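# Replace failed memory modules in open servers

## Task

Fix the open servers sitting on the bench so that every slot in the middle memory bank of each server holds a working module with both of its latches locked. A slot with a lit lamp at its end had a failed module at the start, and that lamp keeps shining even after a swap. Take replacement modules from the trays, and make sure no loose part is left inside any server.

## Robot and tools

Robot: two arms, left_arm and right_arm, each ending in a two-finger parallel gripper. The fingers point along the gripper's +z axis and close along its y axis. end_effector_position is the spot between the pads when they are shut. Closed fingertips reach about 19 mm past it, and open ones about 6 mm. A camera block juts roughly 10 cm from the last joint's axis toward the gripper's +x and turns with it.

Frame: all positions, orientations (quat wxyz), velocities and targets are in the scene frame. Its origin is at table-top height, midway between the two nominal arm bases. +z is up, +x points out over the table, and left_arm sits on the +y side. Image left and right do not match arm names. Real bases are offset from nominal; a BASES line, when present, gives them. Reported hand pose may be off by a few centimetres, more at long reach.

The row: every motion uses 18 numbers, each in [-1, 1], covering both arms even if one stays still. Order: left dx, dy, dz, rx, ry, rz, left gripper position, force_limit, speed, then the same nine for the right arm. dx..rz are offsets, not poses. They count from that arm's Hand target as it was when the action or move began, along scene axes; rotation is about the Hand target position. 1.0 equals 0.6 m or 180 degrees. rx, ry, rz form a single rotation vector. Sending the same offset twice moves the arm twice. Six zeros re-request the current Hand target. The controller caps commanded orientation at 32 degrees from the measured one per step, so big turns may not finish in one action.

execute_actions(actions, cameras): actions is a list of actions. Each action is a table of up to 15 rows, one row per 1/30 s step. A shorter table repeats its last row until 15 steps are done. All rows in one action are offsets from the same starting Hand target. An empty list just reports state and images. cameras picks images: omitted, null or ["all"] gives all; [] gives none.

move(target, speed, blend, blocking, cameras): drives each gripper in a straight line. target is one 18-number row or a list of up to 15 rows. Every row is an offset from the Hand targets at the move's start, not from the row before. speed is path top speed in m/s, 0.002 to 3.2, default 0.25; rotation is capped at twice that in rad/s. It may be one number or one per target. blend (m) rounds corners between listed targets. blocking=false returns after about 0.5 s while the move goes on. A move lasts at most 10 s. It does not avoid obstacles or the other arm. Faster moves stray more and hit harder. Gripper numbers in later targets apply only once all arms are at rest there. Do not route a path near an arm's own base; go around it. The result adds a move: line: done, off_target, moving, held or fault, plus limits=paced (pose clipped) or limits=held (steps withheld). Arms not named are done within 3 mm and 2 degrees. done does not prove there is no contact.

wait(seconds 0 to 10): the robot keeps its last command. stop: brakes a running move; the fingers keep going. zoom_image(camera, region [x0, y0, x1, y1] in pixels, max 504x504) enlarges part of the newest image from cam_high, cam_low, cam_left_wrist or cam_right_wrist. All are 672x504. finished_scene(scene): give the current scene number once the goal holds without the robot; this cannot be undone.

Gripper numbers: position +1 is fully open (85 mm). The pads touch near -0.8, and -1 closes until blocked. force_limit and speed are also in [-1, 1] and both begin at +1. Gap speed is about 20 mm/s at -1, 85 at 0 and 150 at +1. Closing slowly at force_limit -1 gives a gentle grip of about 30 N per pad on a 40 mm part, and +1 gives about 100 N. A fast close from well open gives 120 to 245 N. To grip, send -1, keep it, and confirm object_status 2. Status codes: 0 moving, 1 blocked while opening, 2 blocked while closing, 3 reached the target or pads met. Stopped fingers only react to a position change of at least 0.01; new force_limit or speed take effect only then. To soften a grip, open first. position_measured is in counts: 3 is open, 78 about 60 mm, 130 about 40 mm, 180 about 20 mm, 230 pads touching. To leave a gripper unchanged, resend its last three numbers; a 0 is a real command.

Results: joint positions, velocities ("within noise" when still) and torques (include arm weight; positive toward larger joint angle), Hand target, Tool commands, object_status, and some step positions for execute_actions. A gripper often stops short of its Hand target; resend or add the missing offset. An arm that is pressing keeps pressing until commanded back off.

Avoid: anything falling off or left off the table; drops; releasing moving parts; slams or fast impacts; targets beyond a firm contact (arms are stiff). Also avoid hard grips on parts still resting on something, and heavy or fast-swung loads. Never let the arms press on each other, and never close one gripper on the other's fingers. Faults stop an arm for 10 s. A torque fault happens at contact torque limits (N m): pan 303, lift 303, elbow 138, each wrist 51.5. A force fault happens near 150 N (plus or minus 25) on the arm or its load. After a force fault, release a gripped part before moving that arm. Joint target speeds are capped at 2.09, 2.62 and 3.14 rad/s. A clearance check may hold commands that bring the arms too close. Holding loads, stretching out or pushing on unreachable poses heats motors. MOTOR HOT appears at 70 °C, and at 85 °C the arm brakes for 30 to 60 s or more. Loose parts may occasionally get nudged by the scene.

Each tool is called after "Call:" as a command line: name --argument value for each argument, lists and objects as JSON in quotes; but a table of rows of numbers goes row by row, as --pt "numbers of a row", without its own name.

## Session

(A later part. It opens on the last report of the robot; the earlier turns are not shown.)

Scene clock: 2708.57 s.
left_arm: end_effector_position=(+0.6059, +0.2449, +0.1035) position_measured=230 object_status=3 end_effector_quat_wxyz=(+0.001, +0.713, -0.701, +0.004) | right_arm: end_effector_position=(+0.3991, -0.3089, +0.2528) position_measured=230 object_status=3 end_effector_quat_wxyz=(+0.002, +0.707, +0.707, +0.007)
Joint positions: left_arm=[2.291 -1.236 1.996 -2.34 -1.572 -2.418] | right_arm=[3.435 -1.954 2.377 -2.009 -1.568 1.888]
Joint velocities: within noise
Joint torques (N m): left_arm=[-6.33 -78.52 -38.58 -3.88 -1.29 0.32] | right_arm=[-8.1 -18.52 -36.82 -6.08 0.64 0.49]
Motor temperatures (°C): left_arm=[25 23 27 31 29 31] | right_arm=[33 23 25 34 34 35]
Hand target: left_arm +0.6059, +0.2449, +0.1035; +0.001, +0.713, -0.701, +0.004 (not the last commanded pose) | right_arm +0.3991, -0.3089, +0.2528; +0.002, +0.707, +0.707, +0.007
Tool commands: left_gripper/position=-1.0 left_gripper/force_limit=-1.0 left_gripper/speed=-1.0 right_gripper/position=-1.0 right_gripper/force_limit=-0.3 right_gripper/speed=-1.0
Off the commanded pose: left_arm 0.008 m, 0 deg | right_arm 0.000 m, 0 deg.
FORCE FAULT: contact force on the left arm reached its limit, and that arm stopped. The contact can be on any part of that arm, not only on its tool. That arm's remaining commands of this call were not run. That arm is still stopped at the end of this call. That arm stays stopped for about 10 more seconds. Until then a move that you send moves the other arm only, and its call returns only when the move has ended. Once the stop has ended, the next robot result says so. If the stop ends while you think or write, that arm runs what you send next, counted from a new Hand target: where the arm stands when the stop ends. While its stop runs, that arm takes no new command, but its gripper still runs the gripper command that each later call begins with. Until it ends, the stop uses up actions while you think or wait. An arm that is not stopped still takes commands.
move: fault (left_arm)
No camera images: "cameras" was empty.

Call:
wait --seconds 9 --cameras '[]'

Call:
move --pt "0 0.0 0.05 0 0 0 -1 -1 -1 0 0 0 0 0.0 0 -1 -0.3 -1" --pt "-0.002 0.14 0.14 0 0 0 -1 -1 -1 0 0 0 0 0.0 0 -1 -0.3 -1" --speed 0.15 --cameras '["cam_left_wrist","cam_high","cam_low"]'

Call:
zoom_image --camera "cam_high" --region '[415, 275, 495, 335]'

Call:
zoom_image --camera "cam_left_wrist" --region '[280, 110, 420, 240]'

Scene clock: 2728.90 s.
left_arm: end_effector_position=(+0.6059, +0.2449, +0.1035) position_measured=230 object_status=3 end_effector_quat_wxyz=(+0.001, +0.713, -0.701, +0.004) | right_arm: end_effector_position=(+0.3991, -0.3089, +0.2528) position_measured=230 object_status=3 end_effector_quat_wxyz=(+0.002, +0.707, +0.707, +0.007)
Joint positions: left_arm=[2.291 -1.236 1.996 -2.34 -1.572 -2.418] | right_arm=[3.435 -1.954 2.377 -2.009 -1.568 1.888]
Joint velocities: within noise
Joint torques (N m): left_arm=[-5.32 -55.19 -29.32 -4.16 -0.9 0.64] | right_arm=[-7 -17.67 -35.99 -5.75 0.6 0.16]
Motor temperatures (°C): left_arm=[25 23 27 31 29 31] | right_arm=[33 23 25 34 34 35]
Hand target: left_arm +0.6059, +0.2449, +0.1035; +0.001, +0.713, -0.701, +0.004 (not the last commanded pose) | right_arm +0.3991, -0.3089, +0.2528; +0.002, +0.707, +0.707, +0.007
Tool commands: left_gripper/position=-1.0 left_gripper/force_limit=-1.0 left_gripper/speed=-1.0 right_gripper/position=-1.0 right_gripper/force_limit=-0.3 right_gripper/speed=-1.0
Off the commanded pose: left_arm 0.008 m, 0 deg | right_arm 0.000 m, 0 deg.
FORCE FAULT, CONTINUED: the left arm's stop, for the force fault that an earlier result reported, is over. The rest of the stop counts as 19 of the actions that you can send in this scene. That arm's target is now where it stood when the stop ended, not its last command. That arm accepts commands again.
wait: 9.00 s; at rest from the start
No camera images: "cameras" was empty.

Scene clock: 2730.33 s.
left_arm: end_effector_position=(+0.6047, +0.3286, +0.1874) position_measured=230 object_status=3 end_effector_quat_wxyz=(+0.001, +0.713, -0.701, +0.004) | right_arm: end_effector_position=(+0.3991, -0.3089, +0.2528) position_measured=230 object_status=3 end_effector_quat_wxyz=(+0.002, +0.707, +0.707, +0.007)
Joint positions: left_arm=[2.373 -1.395 2.021 -2.205 -1.572 -2.336] | right_arm=[3.435 -1.954 2.377 -2.009 -1.568 1.888]
Joint velocities: within noise
Joint torques (N m): left_arm=[12.63 -83.45 -37.37 -2.17 -4.85 3.56] | right_arm=[-8.21 -16.43 -36.37 -5.78 0.77 0.24]
Motor temperatures (°C): left_arm=[25 23 27 31 29 31] | right_arm=[33 23 25 34 34 35]
Hand target: left_arm +0.6047, +0.3289, +0.1875; +0.001, +0.713, -0.701, +0.004 | right_arm +0.3991, -0.3089, +0.2528; +0.002, +0.707, +0.707, +0.007
Off the commanded pose: left_arm 0.000 m, 0 deg | right_arm 0.000 m, 0 deg.
move: done
Images, in order (width x height): cam_high 672x504, cam_low 672x504, cam_left_wrist 672x504.

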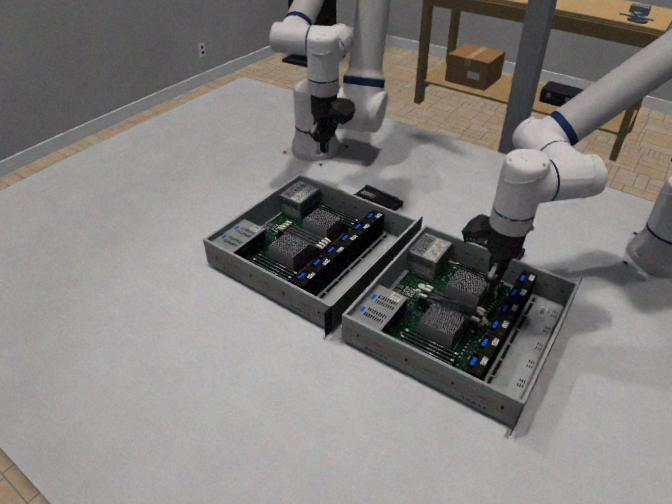

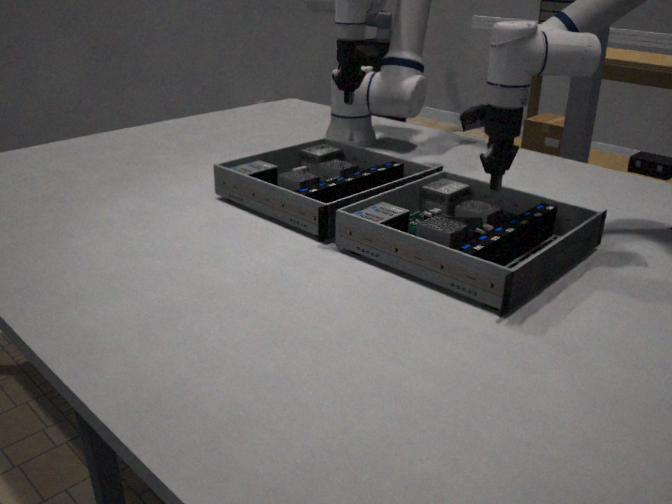

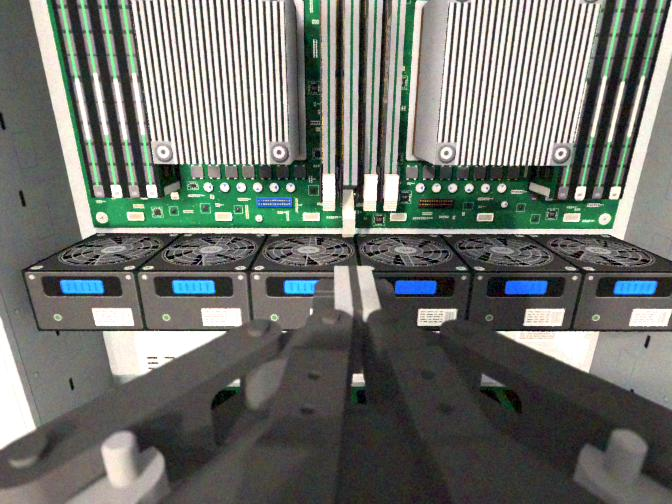

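Scaled by 6.300 from the camera's 672x504 image, which has a finer 960x720 frame.

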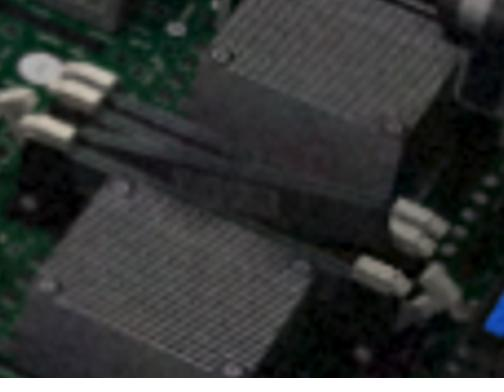

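Scaled by 3.600 from the camera's 672x504 image, which has a finer 960x720 frame.

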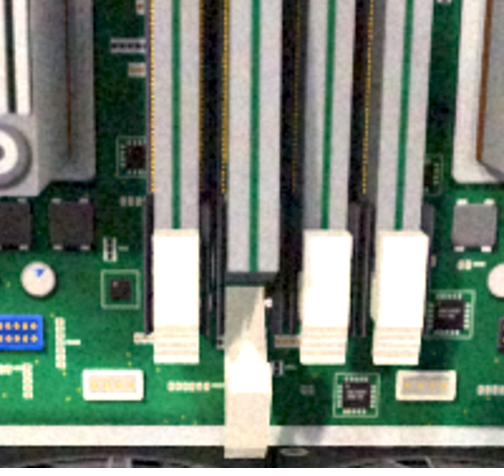

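Call:
move --pt "-0.0038 -0.048 -0.1 0 0 0 -0.55 -1 -1 0 0 0 0 0.0 0 -1 -0.3 -1" --pt "-0.0038 -0.048 -0.15 0 0 0 -0.55 -1 -1 0 0 0 0 0.0 0 -1 -0.3 -1" --speed 0.08 --cameras '["cam_left_wrist"]'

Call:
zoom_image --camera "cam_left_wrist" --region '[280, 180, 440, 420]'

Scene clock: 2758.80 s.
left_arm: end_effector_position=(+0.6024, +0.3001, +0.0977) position_measured=199 object_status=3 end_effector_quat_wxyz=(+0.001, +0.713, -0.701, +0.004) | right_arm: end_effector_position=(+0.3991, -0.3089, +0.2528) position_measured=230 object_status=3 end_effector_quat_wxyz=(+0.002, +0.707, +0.707, +0.007)
Joint positions: left_arm=[2.341 -1.272 2.063 -2.371 -1.572 -2.368] | right_arm=[3.435 -1.954 2.377 -2.009 -1.568 1.888]
Joint velocities: within noise
Joint torques (N m): left_arm=[-23.91 -61.41 -32.49 -5.11 2.43 -3.15] | right_arm=[-8.1 -17.73 -36.11 -5.12 0.74 0.83]
Motor temperatures (°C): left_arm=[25 23 27 31 29 31] | right_arm=[33 23 25 34 34 35]
Hand target: left_arm +0.6024, +0.3001, +0.0975; +0.001, +0.713, -0.701, +0.004 | right_arm +0.3991, -0.3089, +0.2528; +0.002, +0.707, +0.707, +0.007
Off the commanded pose: left_arm 0.000 m, 0 deg | right_arm 0.000 m, 0 deg.
move: done
Images, in order (width x height): cam_left_wrist 672x504.

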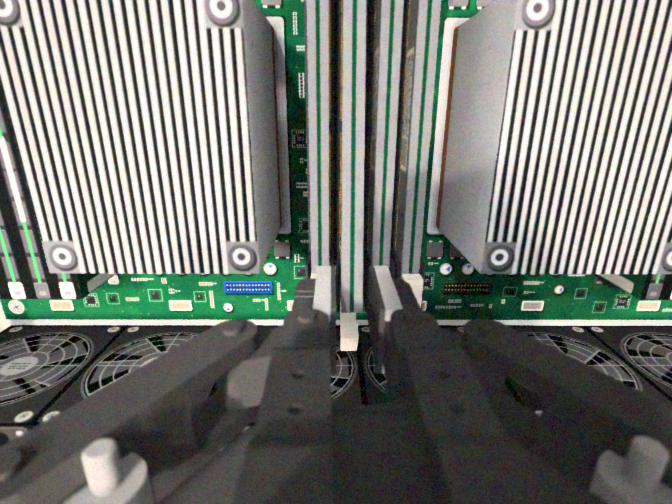

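Scaled by 2.100 from the camera's 672x504 image, which has a finer 960x720 frame.

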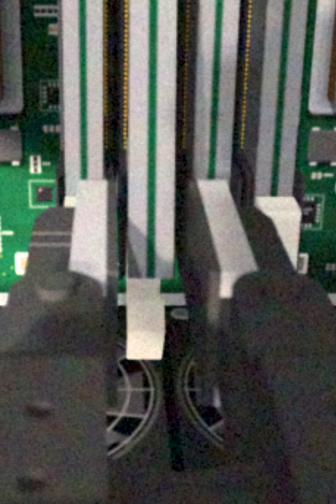

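Call:
move --pt "0 0 0 0 0 0 -1 -0.5 -1 0 0 0 0 0.0 0 -1 -0.3 -1" --pt "0 0 0.006 0 0 0 -1 -0.5 -1 0 0 0 0 0.0 0 -1 -0.3 -1" --pt "0.001 -0.0038 0.006 0 0 0 -1 -0.5 -1 0 0 0 0 0.0 0 -1 -0.3 -1" --pt "0.001 -0.0038 -0.008 0 0 0 -1 -0.5 -1 0 0 0 0 0.0 0 -1 -0.3 -1" --speed 0.02 --cameras '["cam_left_wrist","cam_high"]'

Call:
zoom_image --camera "cam_left_wrist" --region '[280, 180, 440, 420]'

Call:
zoom_image --camera "cam_high" --region '[415, 275, 495, 335]'

Scene clock: 2770.67 s.
left_arm: end_effector_position=(+0.6030, +0.2977, +0.0930) position_measured=212 object_status=2 end_effector_quat_wxyz=(+0.001, +0.713, -0.701, +0.004) | right_arm: end_effector_position=(+0.3991, -0.3089, +0.2528) position_measured=230 object_status=3 end_effector_quat_wxyz=(+0.002, +0.707, +0.707, +0.007)
Joint positions: left_arm=[2.34 -1.263 2.063 -2.379 -1.572 -2.37] | right_arm=[3.435 -1.954 2.377 -2.009 -1.568 1.888]
Joint velocities: within noise
Joint torques (N m): left_arm=[-10.29 -31.76 -21.82 -5.39 -0.53 -3.3] | right_arm=[-7.43 -18.51 -37.24 -5.22 0.96 0.55]
Motor temperatures (°C): left_arm=[25 23 27 31 29 31] | right_arm=[33 23 25 34 34 35]
Hand target: left_arm +0.6030, +0.2978, +0.0927; +0.001, +0.713, -0.701, +0.004 | right_arm +0.3991, -0.3089, +0.2528; +0.002, +0.707, +0.707, +0.007
Off the commanded pose: left_arm 0.000 m, 0 deg | right_arm 0.000 m, 0 deg.
move: done
Images, in order (width x height): cam_high 672x504, cam_left_wrist 672x504.

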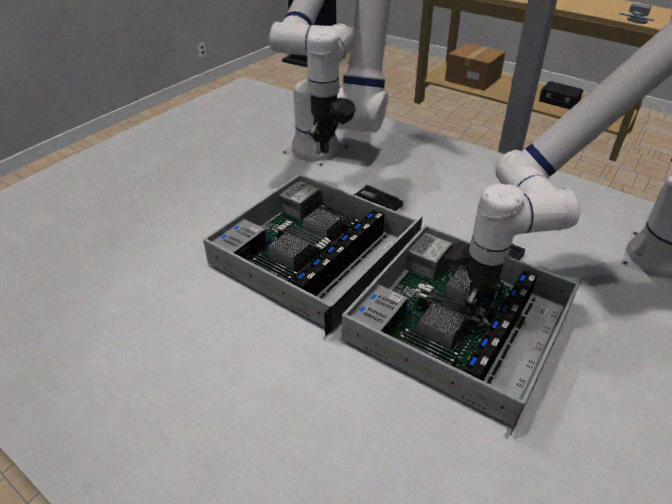

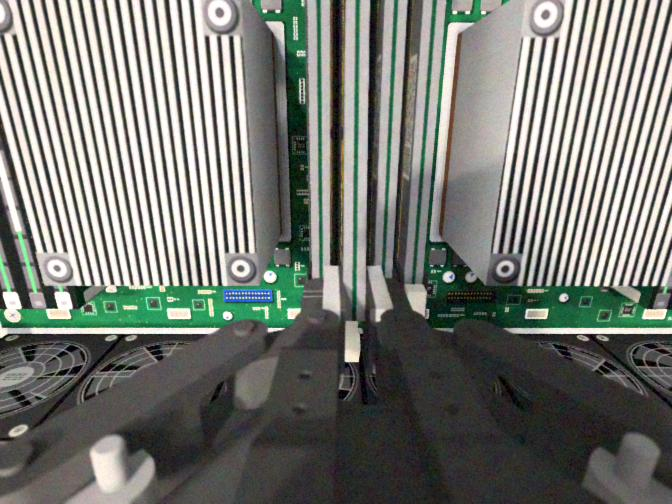

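Scaled by 2.100 from the camera's 672x504 image, which has a finer 960x720 frame.

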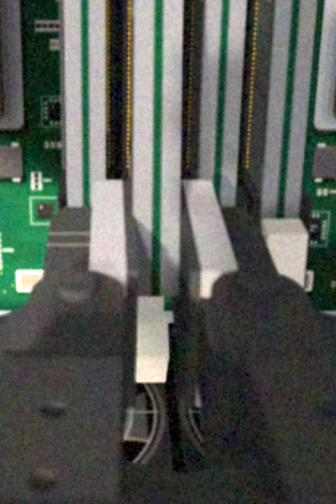

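Scaled by 6.300 from the camera's 672x504 image, which has a finer 960x720 frame.

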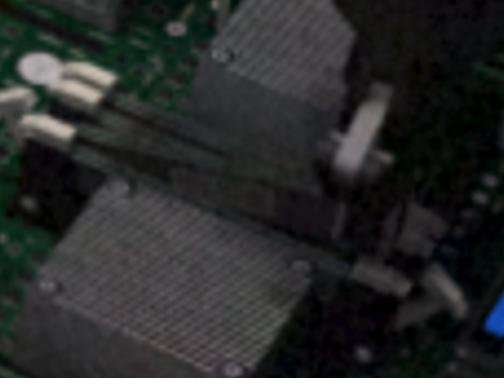

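Call:
move --pt "0 0 0.007 0 0 0 -1 -0.5 -1 0 0 0 0 0.0 0 -1 -0.3 -1" --pt "0.0008 -0.004 0.007 0 0 0 -1 -0.5 -1 0 0 0 0 0.0 0 -1 -0.3 -1" --pt "0.0008 -0.004 -0.005 0 0 0 -1 -0.5 -1 0 0 0 0 0.0 0 -1 -0.3 -1" --speed 0.02 --cameras '["cam_left_wrist","cam_high"]'

Call:
zoom_image --camera "cam_left_wrist" --region '[280, 180, 440, 420]'

Call:
zoom_image --camera "cam_high" --region '[415, 275, 495, 335]'

Scene clock: 2793.57 s.
left_arm: end_effector_position=(+0.6033, +0.2955, +0.0926) position_measured=212 object_status=2 end_effector_quat_wxyz=(+0.001, +0.713, -0.701, +0.004) | right_arm: end_effector_position=(+0.3991, -0.3089, +0.2528) position_measured=230 object_status=3 end_effector_quat_wxyz=(+0.002, +0.707, +0.707, +0.007)
Joint positions: left_arm=[2.338 -1.261 2.06 -2.379 -1.572 -2.372] | right_arm=[3.435 -1.954 2.377 -2.009 -1.568 1.888]
Joint velocities: within noise
Joint torques (N m): left_arm=[-4.6 -74.97 -37.74 -4.11 -1.29 0.55] | right_arm=[-8.71 -17.95 -37.47 -5.33 0.39 0.26]
Motor temperatures (°C): left_arm=[25 23 27 31 29 31] | right_arm=[33 23 25 34 34 35]
Hand target: left_arm +0.6033, +0.2955, +0.0926; +0.001, +0.713, -0.701, +0.004 (not the last commanded pose) | right_arm +0.3991, -0.3089, +0.2528; +0.002, +0.707, +0.707, +0.007
Tool commands: left_gripper/position=-1.0 left_gripper/force_limit=-0.498039 left_gripper/speed=-1.0 right_gripper/position=-1.0 right_gripper/force_limit=-0.3 right_gripper/speed=-1.0
Off the commanded pose: left_arm 0.003 m, 0 deg | right_arm 0.000 m, 0 deg.
FORCE FAULT: contact force on the left arm reached its limit, and that arm stopped. The contact can be on any part of that arm, not only on its tool. That arm's remaining commands of this call were not run. That arm is still stopped at the end of this call. That arm stays stopped for about 10 more seconds. Until then a move that you send moves the other arm only, and its call returns only when the move has ended. Once the stop has ended, the next robot result says so. If the stop ends while you think or write, that arm runs what you send next, counted from a new Hand target: where the arm stands when the stop ends. While its stop runs, that arm takes no new command, but its gripper still runs the gripper command that each later call begins with. Until it ends, the stop uses up actions while you think or wait. An arm that is not stopped still takes commands.
move: fault (left_arm)
Images, in order (width x height): cam_high 672x504, cam_left_wrist 672x504.

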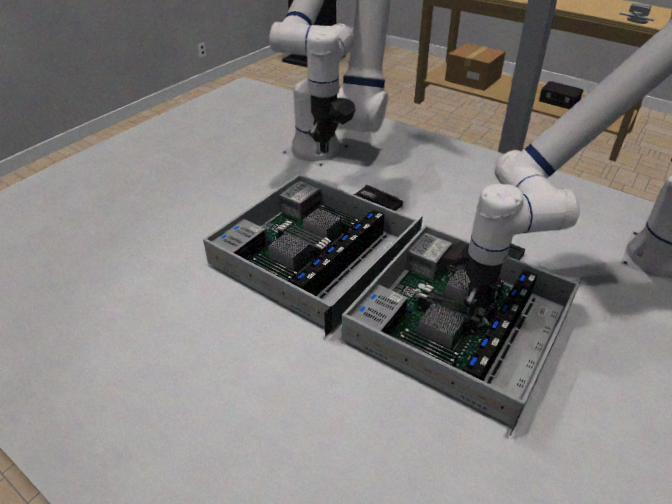

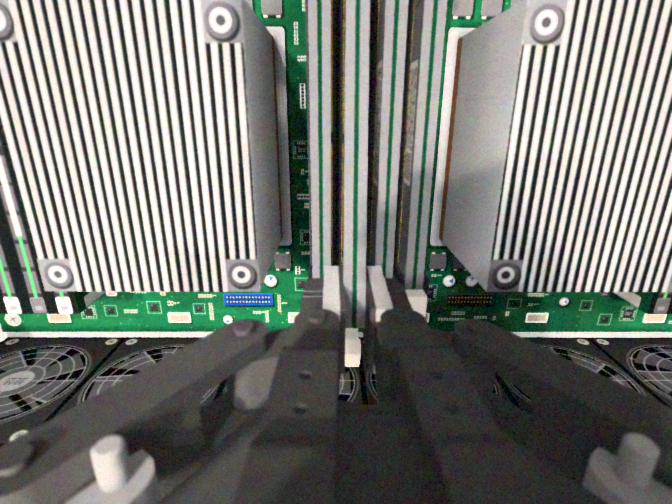

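Scaled by 2.100 from the camera's 672x504 image, which has a finer 960x720 frame.

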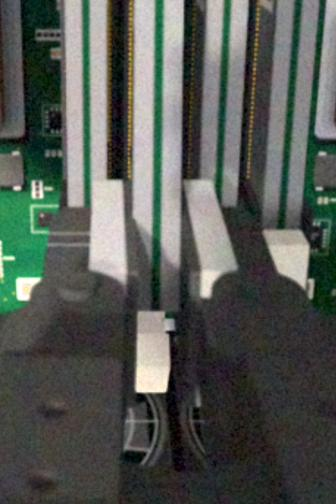

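Scaled by 6.300 from the camera's 672x504 image, which has a finer 960x720 frame.

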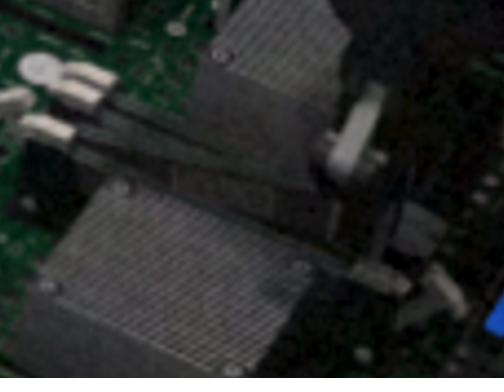

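Call:
wait --seconds 4 --cameras '[]'

Call:
move --pt "0 0 0.0 0 0 0 -0.55 -1 -1 0 0 0 0 0.0 0 -1 -0.3 -1" --pt "0 0 0.06 0 0 0 -0.55 -1 -1 0 0 0 0 0.0 0 -1 -0.3 -1" --pt "0.0003 -0.0837 0.05 0.085 0 0 -0.55 -1 -1 0 0 0 0 0.0 0 -1 -0.3 -1" --pt "0.0003 -0.0837 0.0035 0.085 0 0 -0.55 -1 -1 0 0 0 0 0.0 0 -1 -0.3 -1" --speed 0.08 --cameras '["cam_left_wrist","cam_high","cam_low"]'

Call:
zoom_image --camera "cam_left_wrist" --region '[280, 180, 440, 420]'

Call:
zoom_image --camera "cam_high" --region '[415, 275, 495, 335]'

Scene clock: 2835.43 s.
left_arm: end_effector_position=(+0.6033, +0.2955, +0.0926) position_measured=212 object_status=2 end_effector_quat_wxyz=(+0.001, +0.713, -0.701, +0.004) | right_arm: end_effector_position=(+0.3991, -0.3089, +0.2528) position_measured=230 object_status=3 end_effector_quat_wxyz=(+0.002, +0.707, +0.707, +0.007)
Joint positions: left_arm=[2.338 -1.261 2.06 -2.379 -1.572 -2.372] | right_arm=[3.435 -1.954 2.377 -2.009 -1.568 1.888]
Joint velocities: within noise
Joint torques (N m): left_arm=[-6.18 -52.66 -38.69 -5.79 -1.16 0.39] | right_arm=[-8.21 -14.28 -38.37 -5.08 0.04 0.04]
Motor temperatures (°C): left_arm=[25 23 27 31 29 31] | right_arm=[33 23 25 34 34 35]
Hand target: left_arm +0.6033, +0.2955, +0.0926; +0.001, +0.713, -0.701, +0.004 (not the last commanded pose) | right_arm +0.3991, -0.3089, +0.2528; +0.002, +0.707, +0.707, +0.007
Tool commands: left_gripper/position=-1.0 left_gripper/force_limit=-0.498039 left_gripper/speed=-1.0 right_gripper/position=-1.0 right_gripper/force_limit=-0.3 right_gripper/speed=-1.0
Off the commanded pose: left_arm 0.003 m, 0 deg | right_arm 0.000 m, 0 deg.
FORCE FAULT, CONTINUED: the left arm's stop, for the force fault that an earlier result reported, is over. The rest of the stop counts as 20 of the actions that you can send in this scene. That arm's target is now where it stood when the stop ended, not its last command. That arm accepts commands again.
wait: 4.00 s; at rest from the start
No camera images: "cameras" was empty.

Scene clock: 2838.97 s.
left_arm: end_effector_position=(+0.6035, +0.2453, +0.0949) position_measured=199 object_status=3 end_effector_quat_wxyz=(-0.094, +0.707, -0.695, -0.089) | right_arm: end_effector_position=(+0.3991, -0.3089, +0.2528) position_measured=230 object_status=3 end_effector_quat_wxyz=(+0.002, +0.707, +0.707, +0.007)
Joint positions: left_arm=[2.226 -1.186 1.906 -2.089 -1.405 -2.499] | right_arm=[3.435 -1.954 2.377 -2.009 -1.568 1.888]
Joint velocities: within noise
Joint torques (N m): left_arm=[-22.11 -72.08 -33.53 -4.48 2.77 -3.15] | right_arm=[-9.7 -16.9 -38.34 -5.18 0.72 0.44]
Motor temperatures (°C): left_arm=[25 23 27 31 29 31] | right_arm=[33 23 25 34 34 35]
Hand target: left_arm +0.6035, +0.2453, +0.0947; -0.094, +0.707, -0.695, -0.089 | right_arm +0.3991, -0.3089, +0.2528; +0.002, +0.707, +0.707, +0.007
Off the commanded pose: left_arm 0.000 m, 0 deg | right_arm 0.000 m, 0 deg.
move: done
Images, in order (width x height): cam_high 672x504, cam_low 672x504, cam_left_wrist 672x504.

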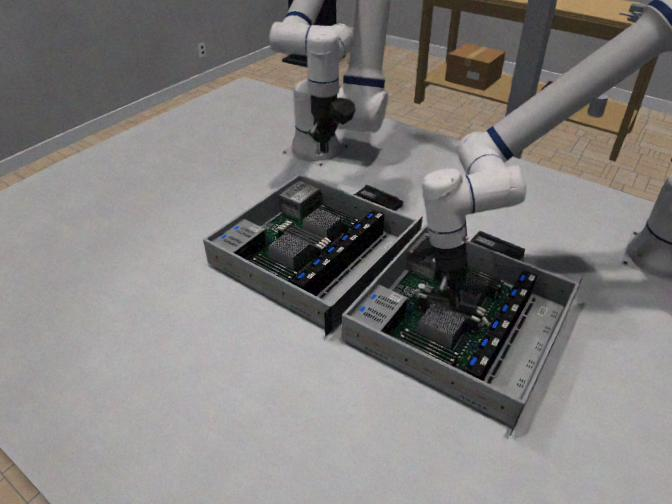

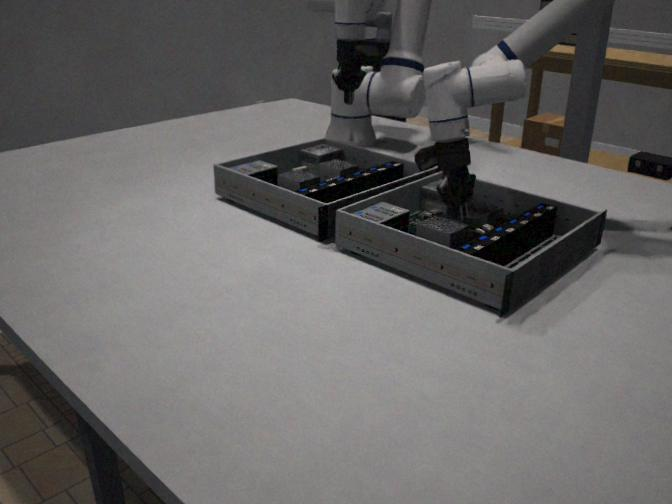

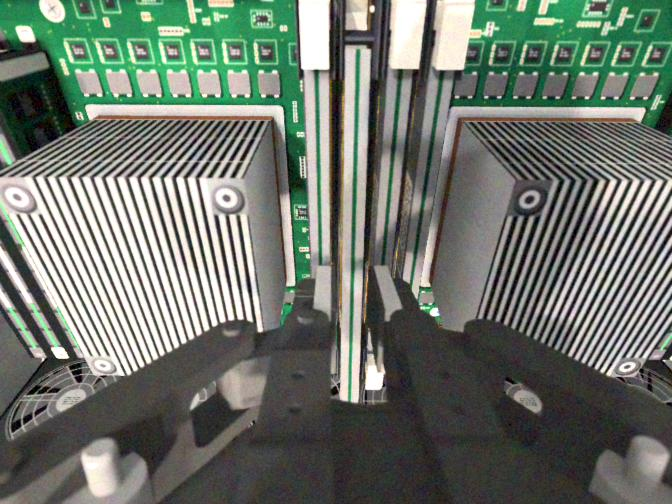

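Scaled by 2.100 from the camera's 672x504 image, which has a finer 960x720 frame.

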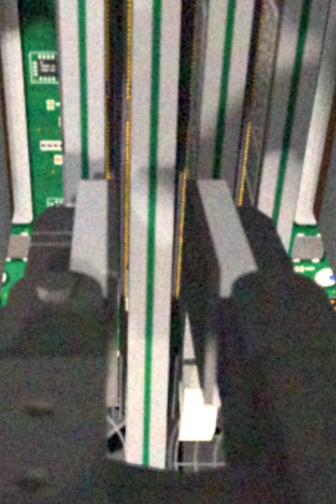

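Scaled by 6.300 from the camera's 672x504 image, which has a finer 960x720 frame.

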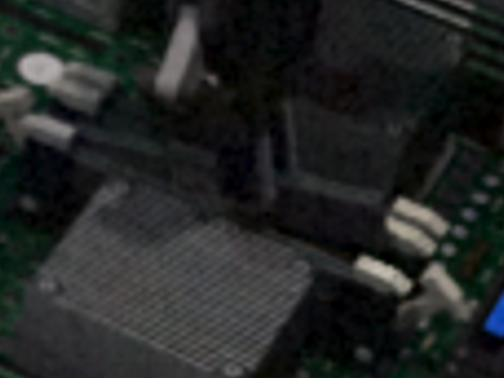

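Call:
move --pt "0 0 -0.003 0 0 0 -0.55 -1 -1 0 0 0 0 0.0 0 -1 -0.3 -1" --pt "0 0 -0.003 0 0 0 -1 -0.5 -1 0 0 0 0 0.0 0 -1 -0.3 -1" --pt "0 0 0.075 0 0 0 -1 -0.5 -1 0 0 0 0 0.0 0 -1 -0.3 -1" --pt "0 0 0.075 -0.085 0 0 -1 -0.5 -1 0 0 0 0 0.0 0 -1 -0.3 -1" --speed 0.06 --cameras '["cam_left_wrist","cam_high","cam_low"]'

Call:
zoom_image --camera "cam_high" --region '[395, 235, 495, 335]'

Call:
zoom_image --camera "cam_low" --region '[400, 140, 520, 260]'

Call:
zoom_image --camera "cam_left_wrist" --region '[260, 40, 420, 160]'

Call:
zoom_image --camera "cam_left_wrist" --region '[260, 150, 420, 270]'

Scene clock: 2860.13 s.
left_arm: end_effector_position=(+0.6035, +0.2453, +0.1397) position_measured=213 object_status=2 end_effector_quat_wxyz=(+0.001, +0.713, -0.701, +0.004) | right_arm: end_effector_position=(+0.3991, -0.3089, +0.2528) position_measured=230 object_status=3 end_effector_quat_wxyz=(+0.002, +0.707, +0.707, +0.007)
Joint positions: left_arm=[2.289 -1.282 1.978 -2.275 -1.572 -2.42] | right_arm=[3.435 -1.954 2.377 -2.009 -1.568 1.888]
Joint velocities: within noise
Joint torques (N m): left_arm=[10.76 -92.43 -35.31 -5.19 -4.78 3.48] | right_arm=[-7.22 -14.8 -38.2 -5.24 0.47 0.31]
Motor temperatures (°C): left_arm=[25 23 27 31 29 31] | right_arm=[33 23 25 34 33 35]
Hand target: left_arm +0.6035, +0.2453, +0.1397; +0.001, +0.713, -0.701, +0.004 | right_arm +0.3991, -0.3089, +0.2528; +0.002, +0.707, +0.707, +0.007
Off the commanded pose: left_arm 0.000 m, 0 deg | right_arm 0.000 m, 0 deg.
move: done
Images, in order (width x height): cam_high 672x504, cam_low 672x504, cam_left_wrist 672x504.

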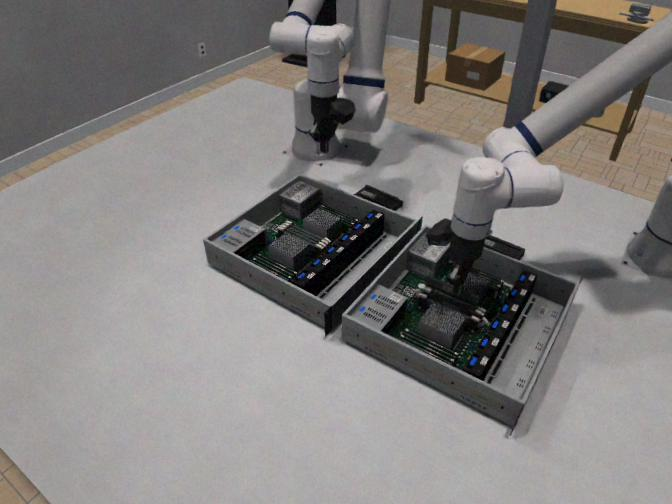

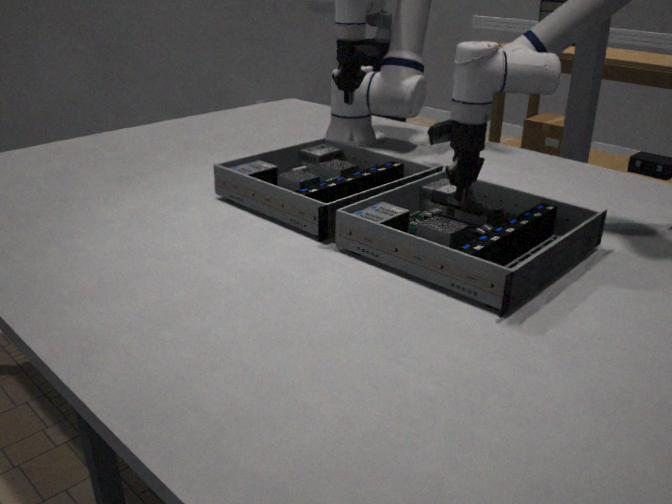

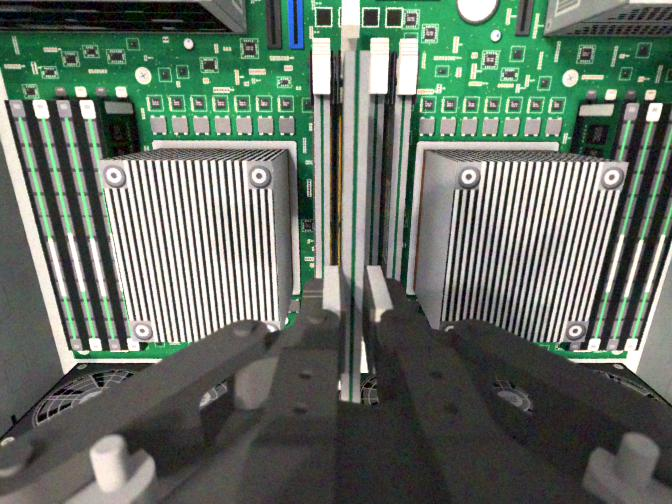

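Scaled by 5.040 from the camera's 672x504 image, which has a finer 960x720 frame.

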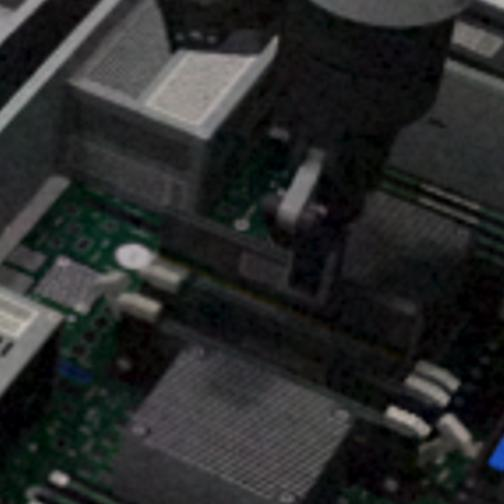

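Scaled by 4.200 from the camera's 672x504 image, which has a finer 960x720 frame.

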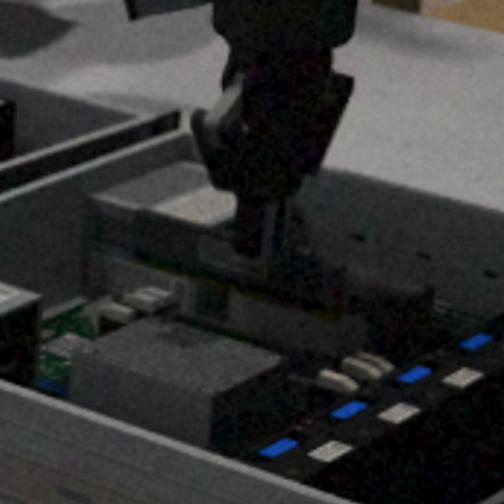

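Scaled by 3.150 from the camera's 672x504 image, which has a finer 960x720 frame.

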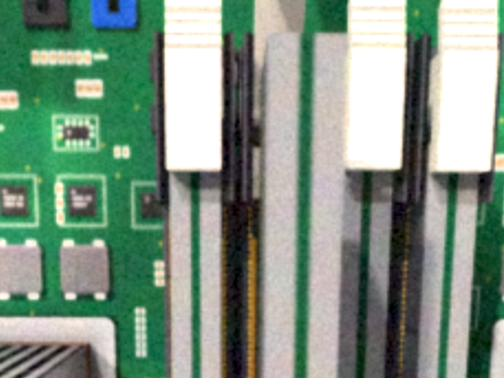

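Scaled by 3.150 from the camera's 672x504 image, which has a finer 960x720 frame.

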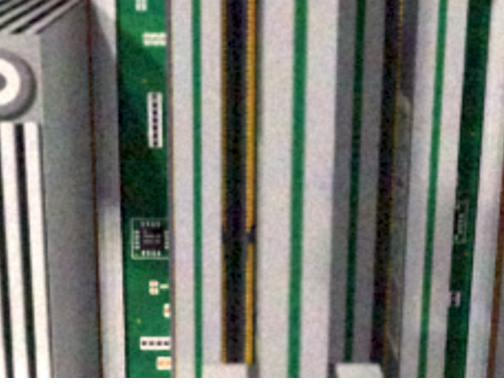

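Call:
move --target '[0.001,0.0108,-0.01,0,0,0,-1,-0.5,-1,0,0,0,0,0,0,-1,-0.3,-1]' --speed 0.04

Call:
zoom_image --camera "cam_left_wrist" --region '[180, 0, 520, 400]'

Call:
zoom_image --camera "cam_high" --region '[405, 265, 505, 340]'

Call:
zoom_image --camera "cam_low" --region '[380, 150, 620, 330]'

Scene clock: 2912.23 s.
left_arm: end_effector_position=(+0.6041, +0.2516, +0.1338) position_measured=213 object_status=2 end_effector_quat_wxyz=(+0.001, +0.713, -0.701, +0.004) | right_arm: end_effector_position=(+0.3991, -0.3089, +0.2528) position_measured=230 object_status=3 end_effector_quat_wxyz=(+0.002, +0.707, +0.707, +0.007)
Joint positions: left_arm=[2.296 -1.279 1.988 -2.288 -1.572 -2.413] | right_arm=[3.435 -1.954 2.377 -2.009 -1.568 1.888]
Joint velocities: within noise
Joint torques (N m): left_arm=[12.41 -65.81 -35.1 -5.61 -4.78 3.91] | right_arm=[-7.7 -13.24 -38.81 -4.91 0.76 0.14]
Motor temperatures (°C): left_arm=[25 23 27 31 28 31] | right_arm=[32 23 25 33 33 35]
Hand target: left_arm +0.6041, +0.2517, +0.1337; +0.001, +0.713, -0.701, +0.004 | right_arm +0.3991, -0.3089, +0.2528; +0.002, +0.707, +0.707, +0.007
Off the commanded pose: left_arm 0.000 m, 0 deg | right_arm 0.000 m, 0 deg.
move: done

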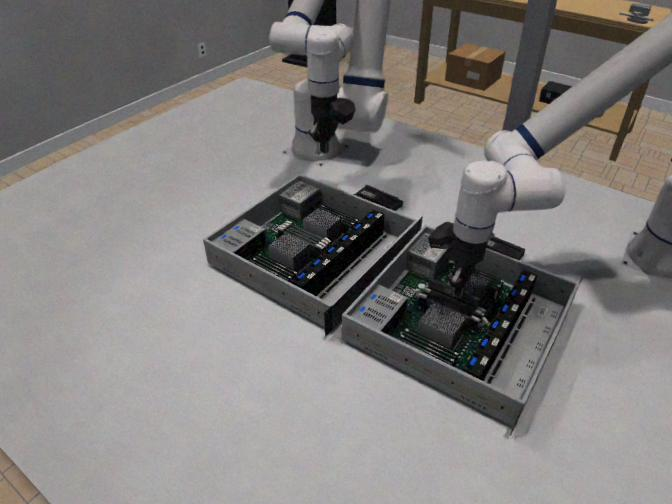

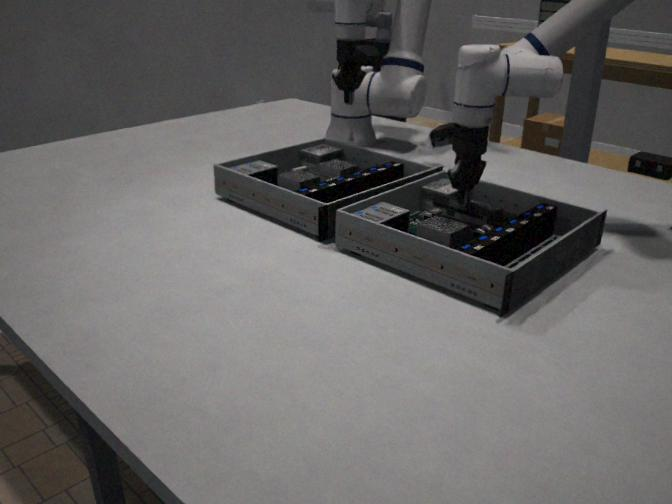

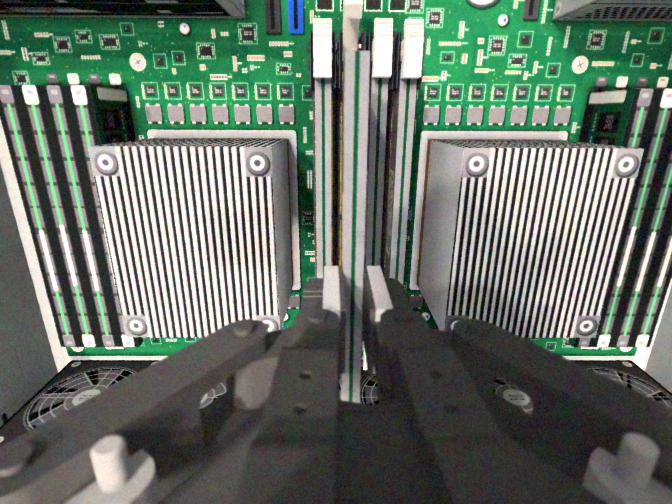

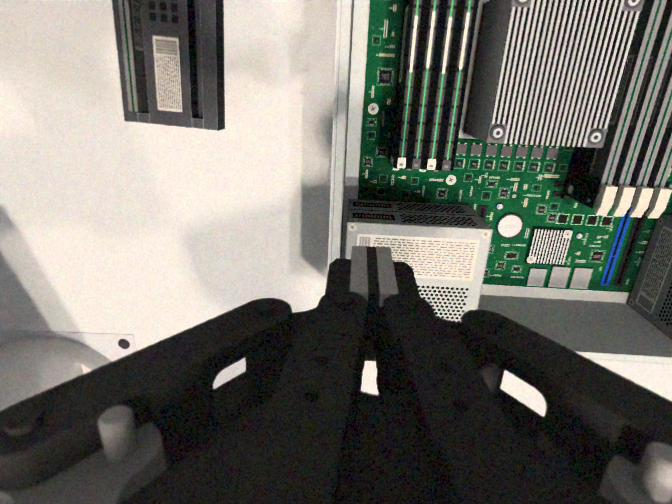

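Scaled by 1.260 from the camera's 672x504 image, which has a finer 960x720 frame.

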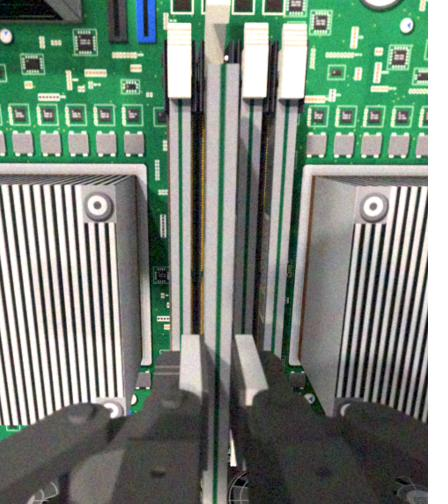

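Scaled by 5.040 from the camera's 672x504 image, which has a finer 960x720 frame.

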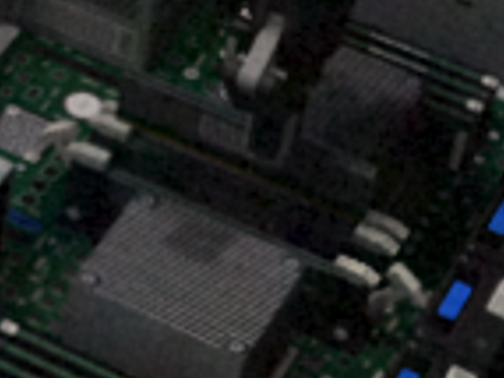

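Scaled by 2.100 from the camera's 672x504 image, which has a finer 960x720 frame.

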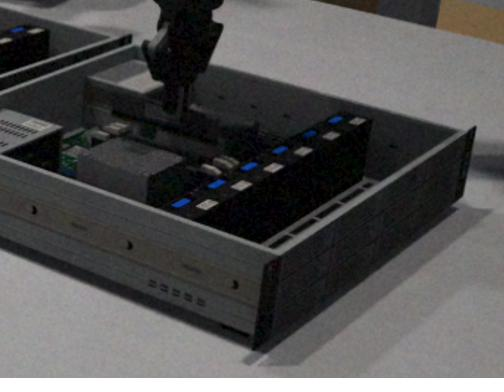

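Call:
move --target '[0.001,-0.0005,-0.042,0,0,0,-1,-0.5,-1,0,0,0,0,0,0,-1,-0.3,-1]' --speed 0.03

Call:
zoom_image --camera "cam_left_wrist" --region '[230, 0, 470, 300]'

Call:
zoom_image --camera "cam_high" --region '[415, 275, 495, 335]'

Call:
zoom_image --camera "cam_low" --region '[420, 180, 520, 255]'

Scene clock: 2932.90 s.
left_arm: end_effector_position=(+0.6047, +0.2514, +0.1087) position_measured=213 object_status=2 end_effector_quat_wxyz=(+0.001, +0.713, -0.701, +0.004) | right_arm: end_effector_position=(+0.3991, -0.3089, +0.2528) position_measured=230 object_status=3 end_effector_quat_wxyz=(+0.002, +0.707, +0.707, +0.007)
Joint positions: left_arm=[2.296 -1.249 2.003 -2.334 -1.572 -2.413] | right_arm=[3.435 -1.954 2.377 -2.009 -1.568 1.888]
Joint velocities: within noise
Joint torques (N m): left_arm=[10.25 -68.15 -32.95 -4.97 -4.3 3.71] | right_arm=[-8.98 -14.71 -38.33 -5.07 0.26 -0.25]
Motor temperatures (°C): left_arm=[25 23 27 31 28 31] | right_arm=[32 23 25 33 33 35]
Hand target: left_arm +0.6047, +0.2514, +0.1085; +0.001, +0.713, -0.701, +0.004 | right_arm +0.3991, -0.3089, +0.2528; +0.002, +0.707, +0.707, +0.007
Off the commanded pose: left_arm 0.000 m, 0 deg | right_arm 0.000 m, 0 deg.
move: done

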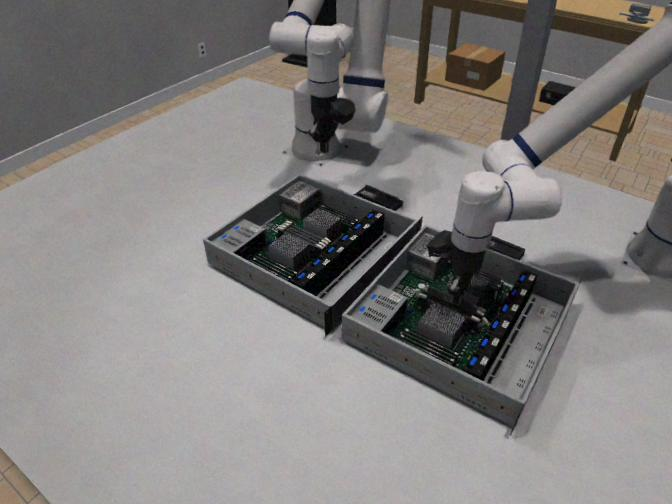

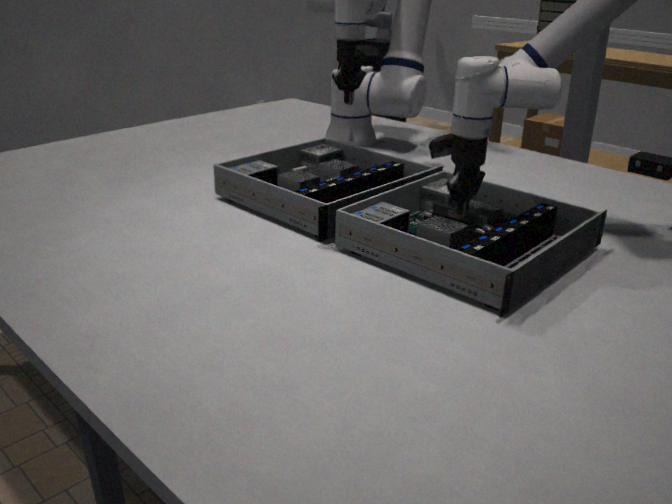

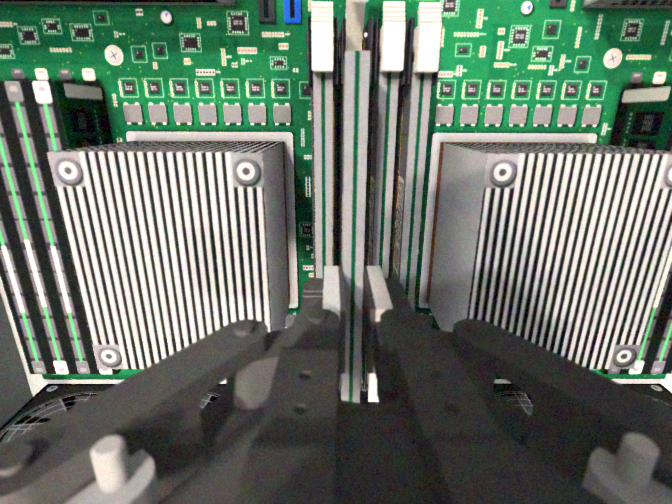

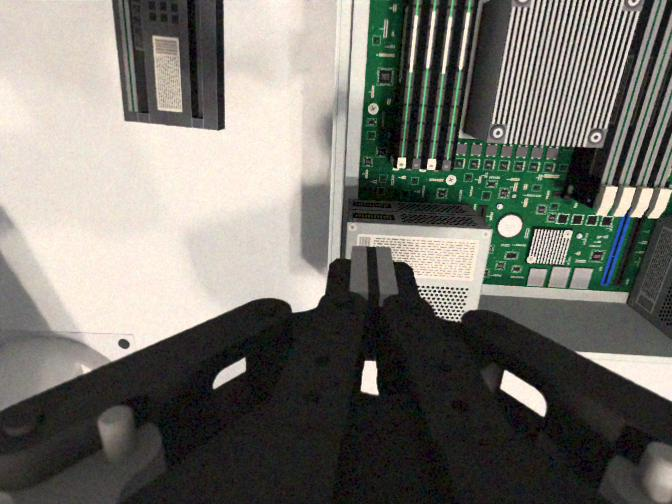

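Scaled by 1.680 from the camera's 672x504 image, which has a finer 960x720 frame.

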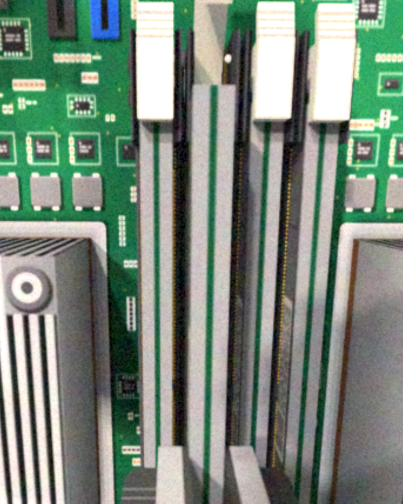

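Scaled by 6.300 from the camera's 672x504 image, which has a finer 960x720 frame.

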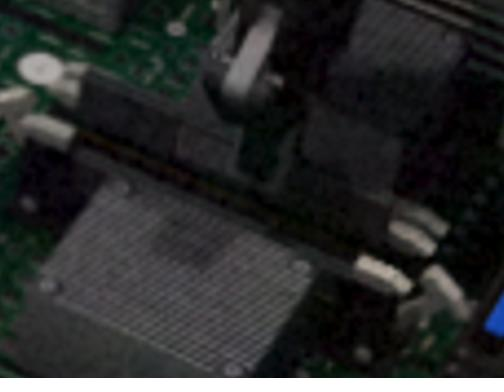

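Scaled by 5.040 from the camera's 672x504 image, which has a finer 960x720 frame.

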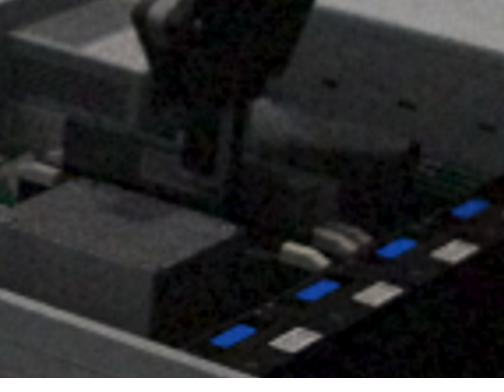

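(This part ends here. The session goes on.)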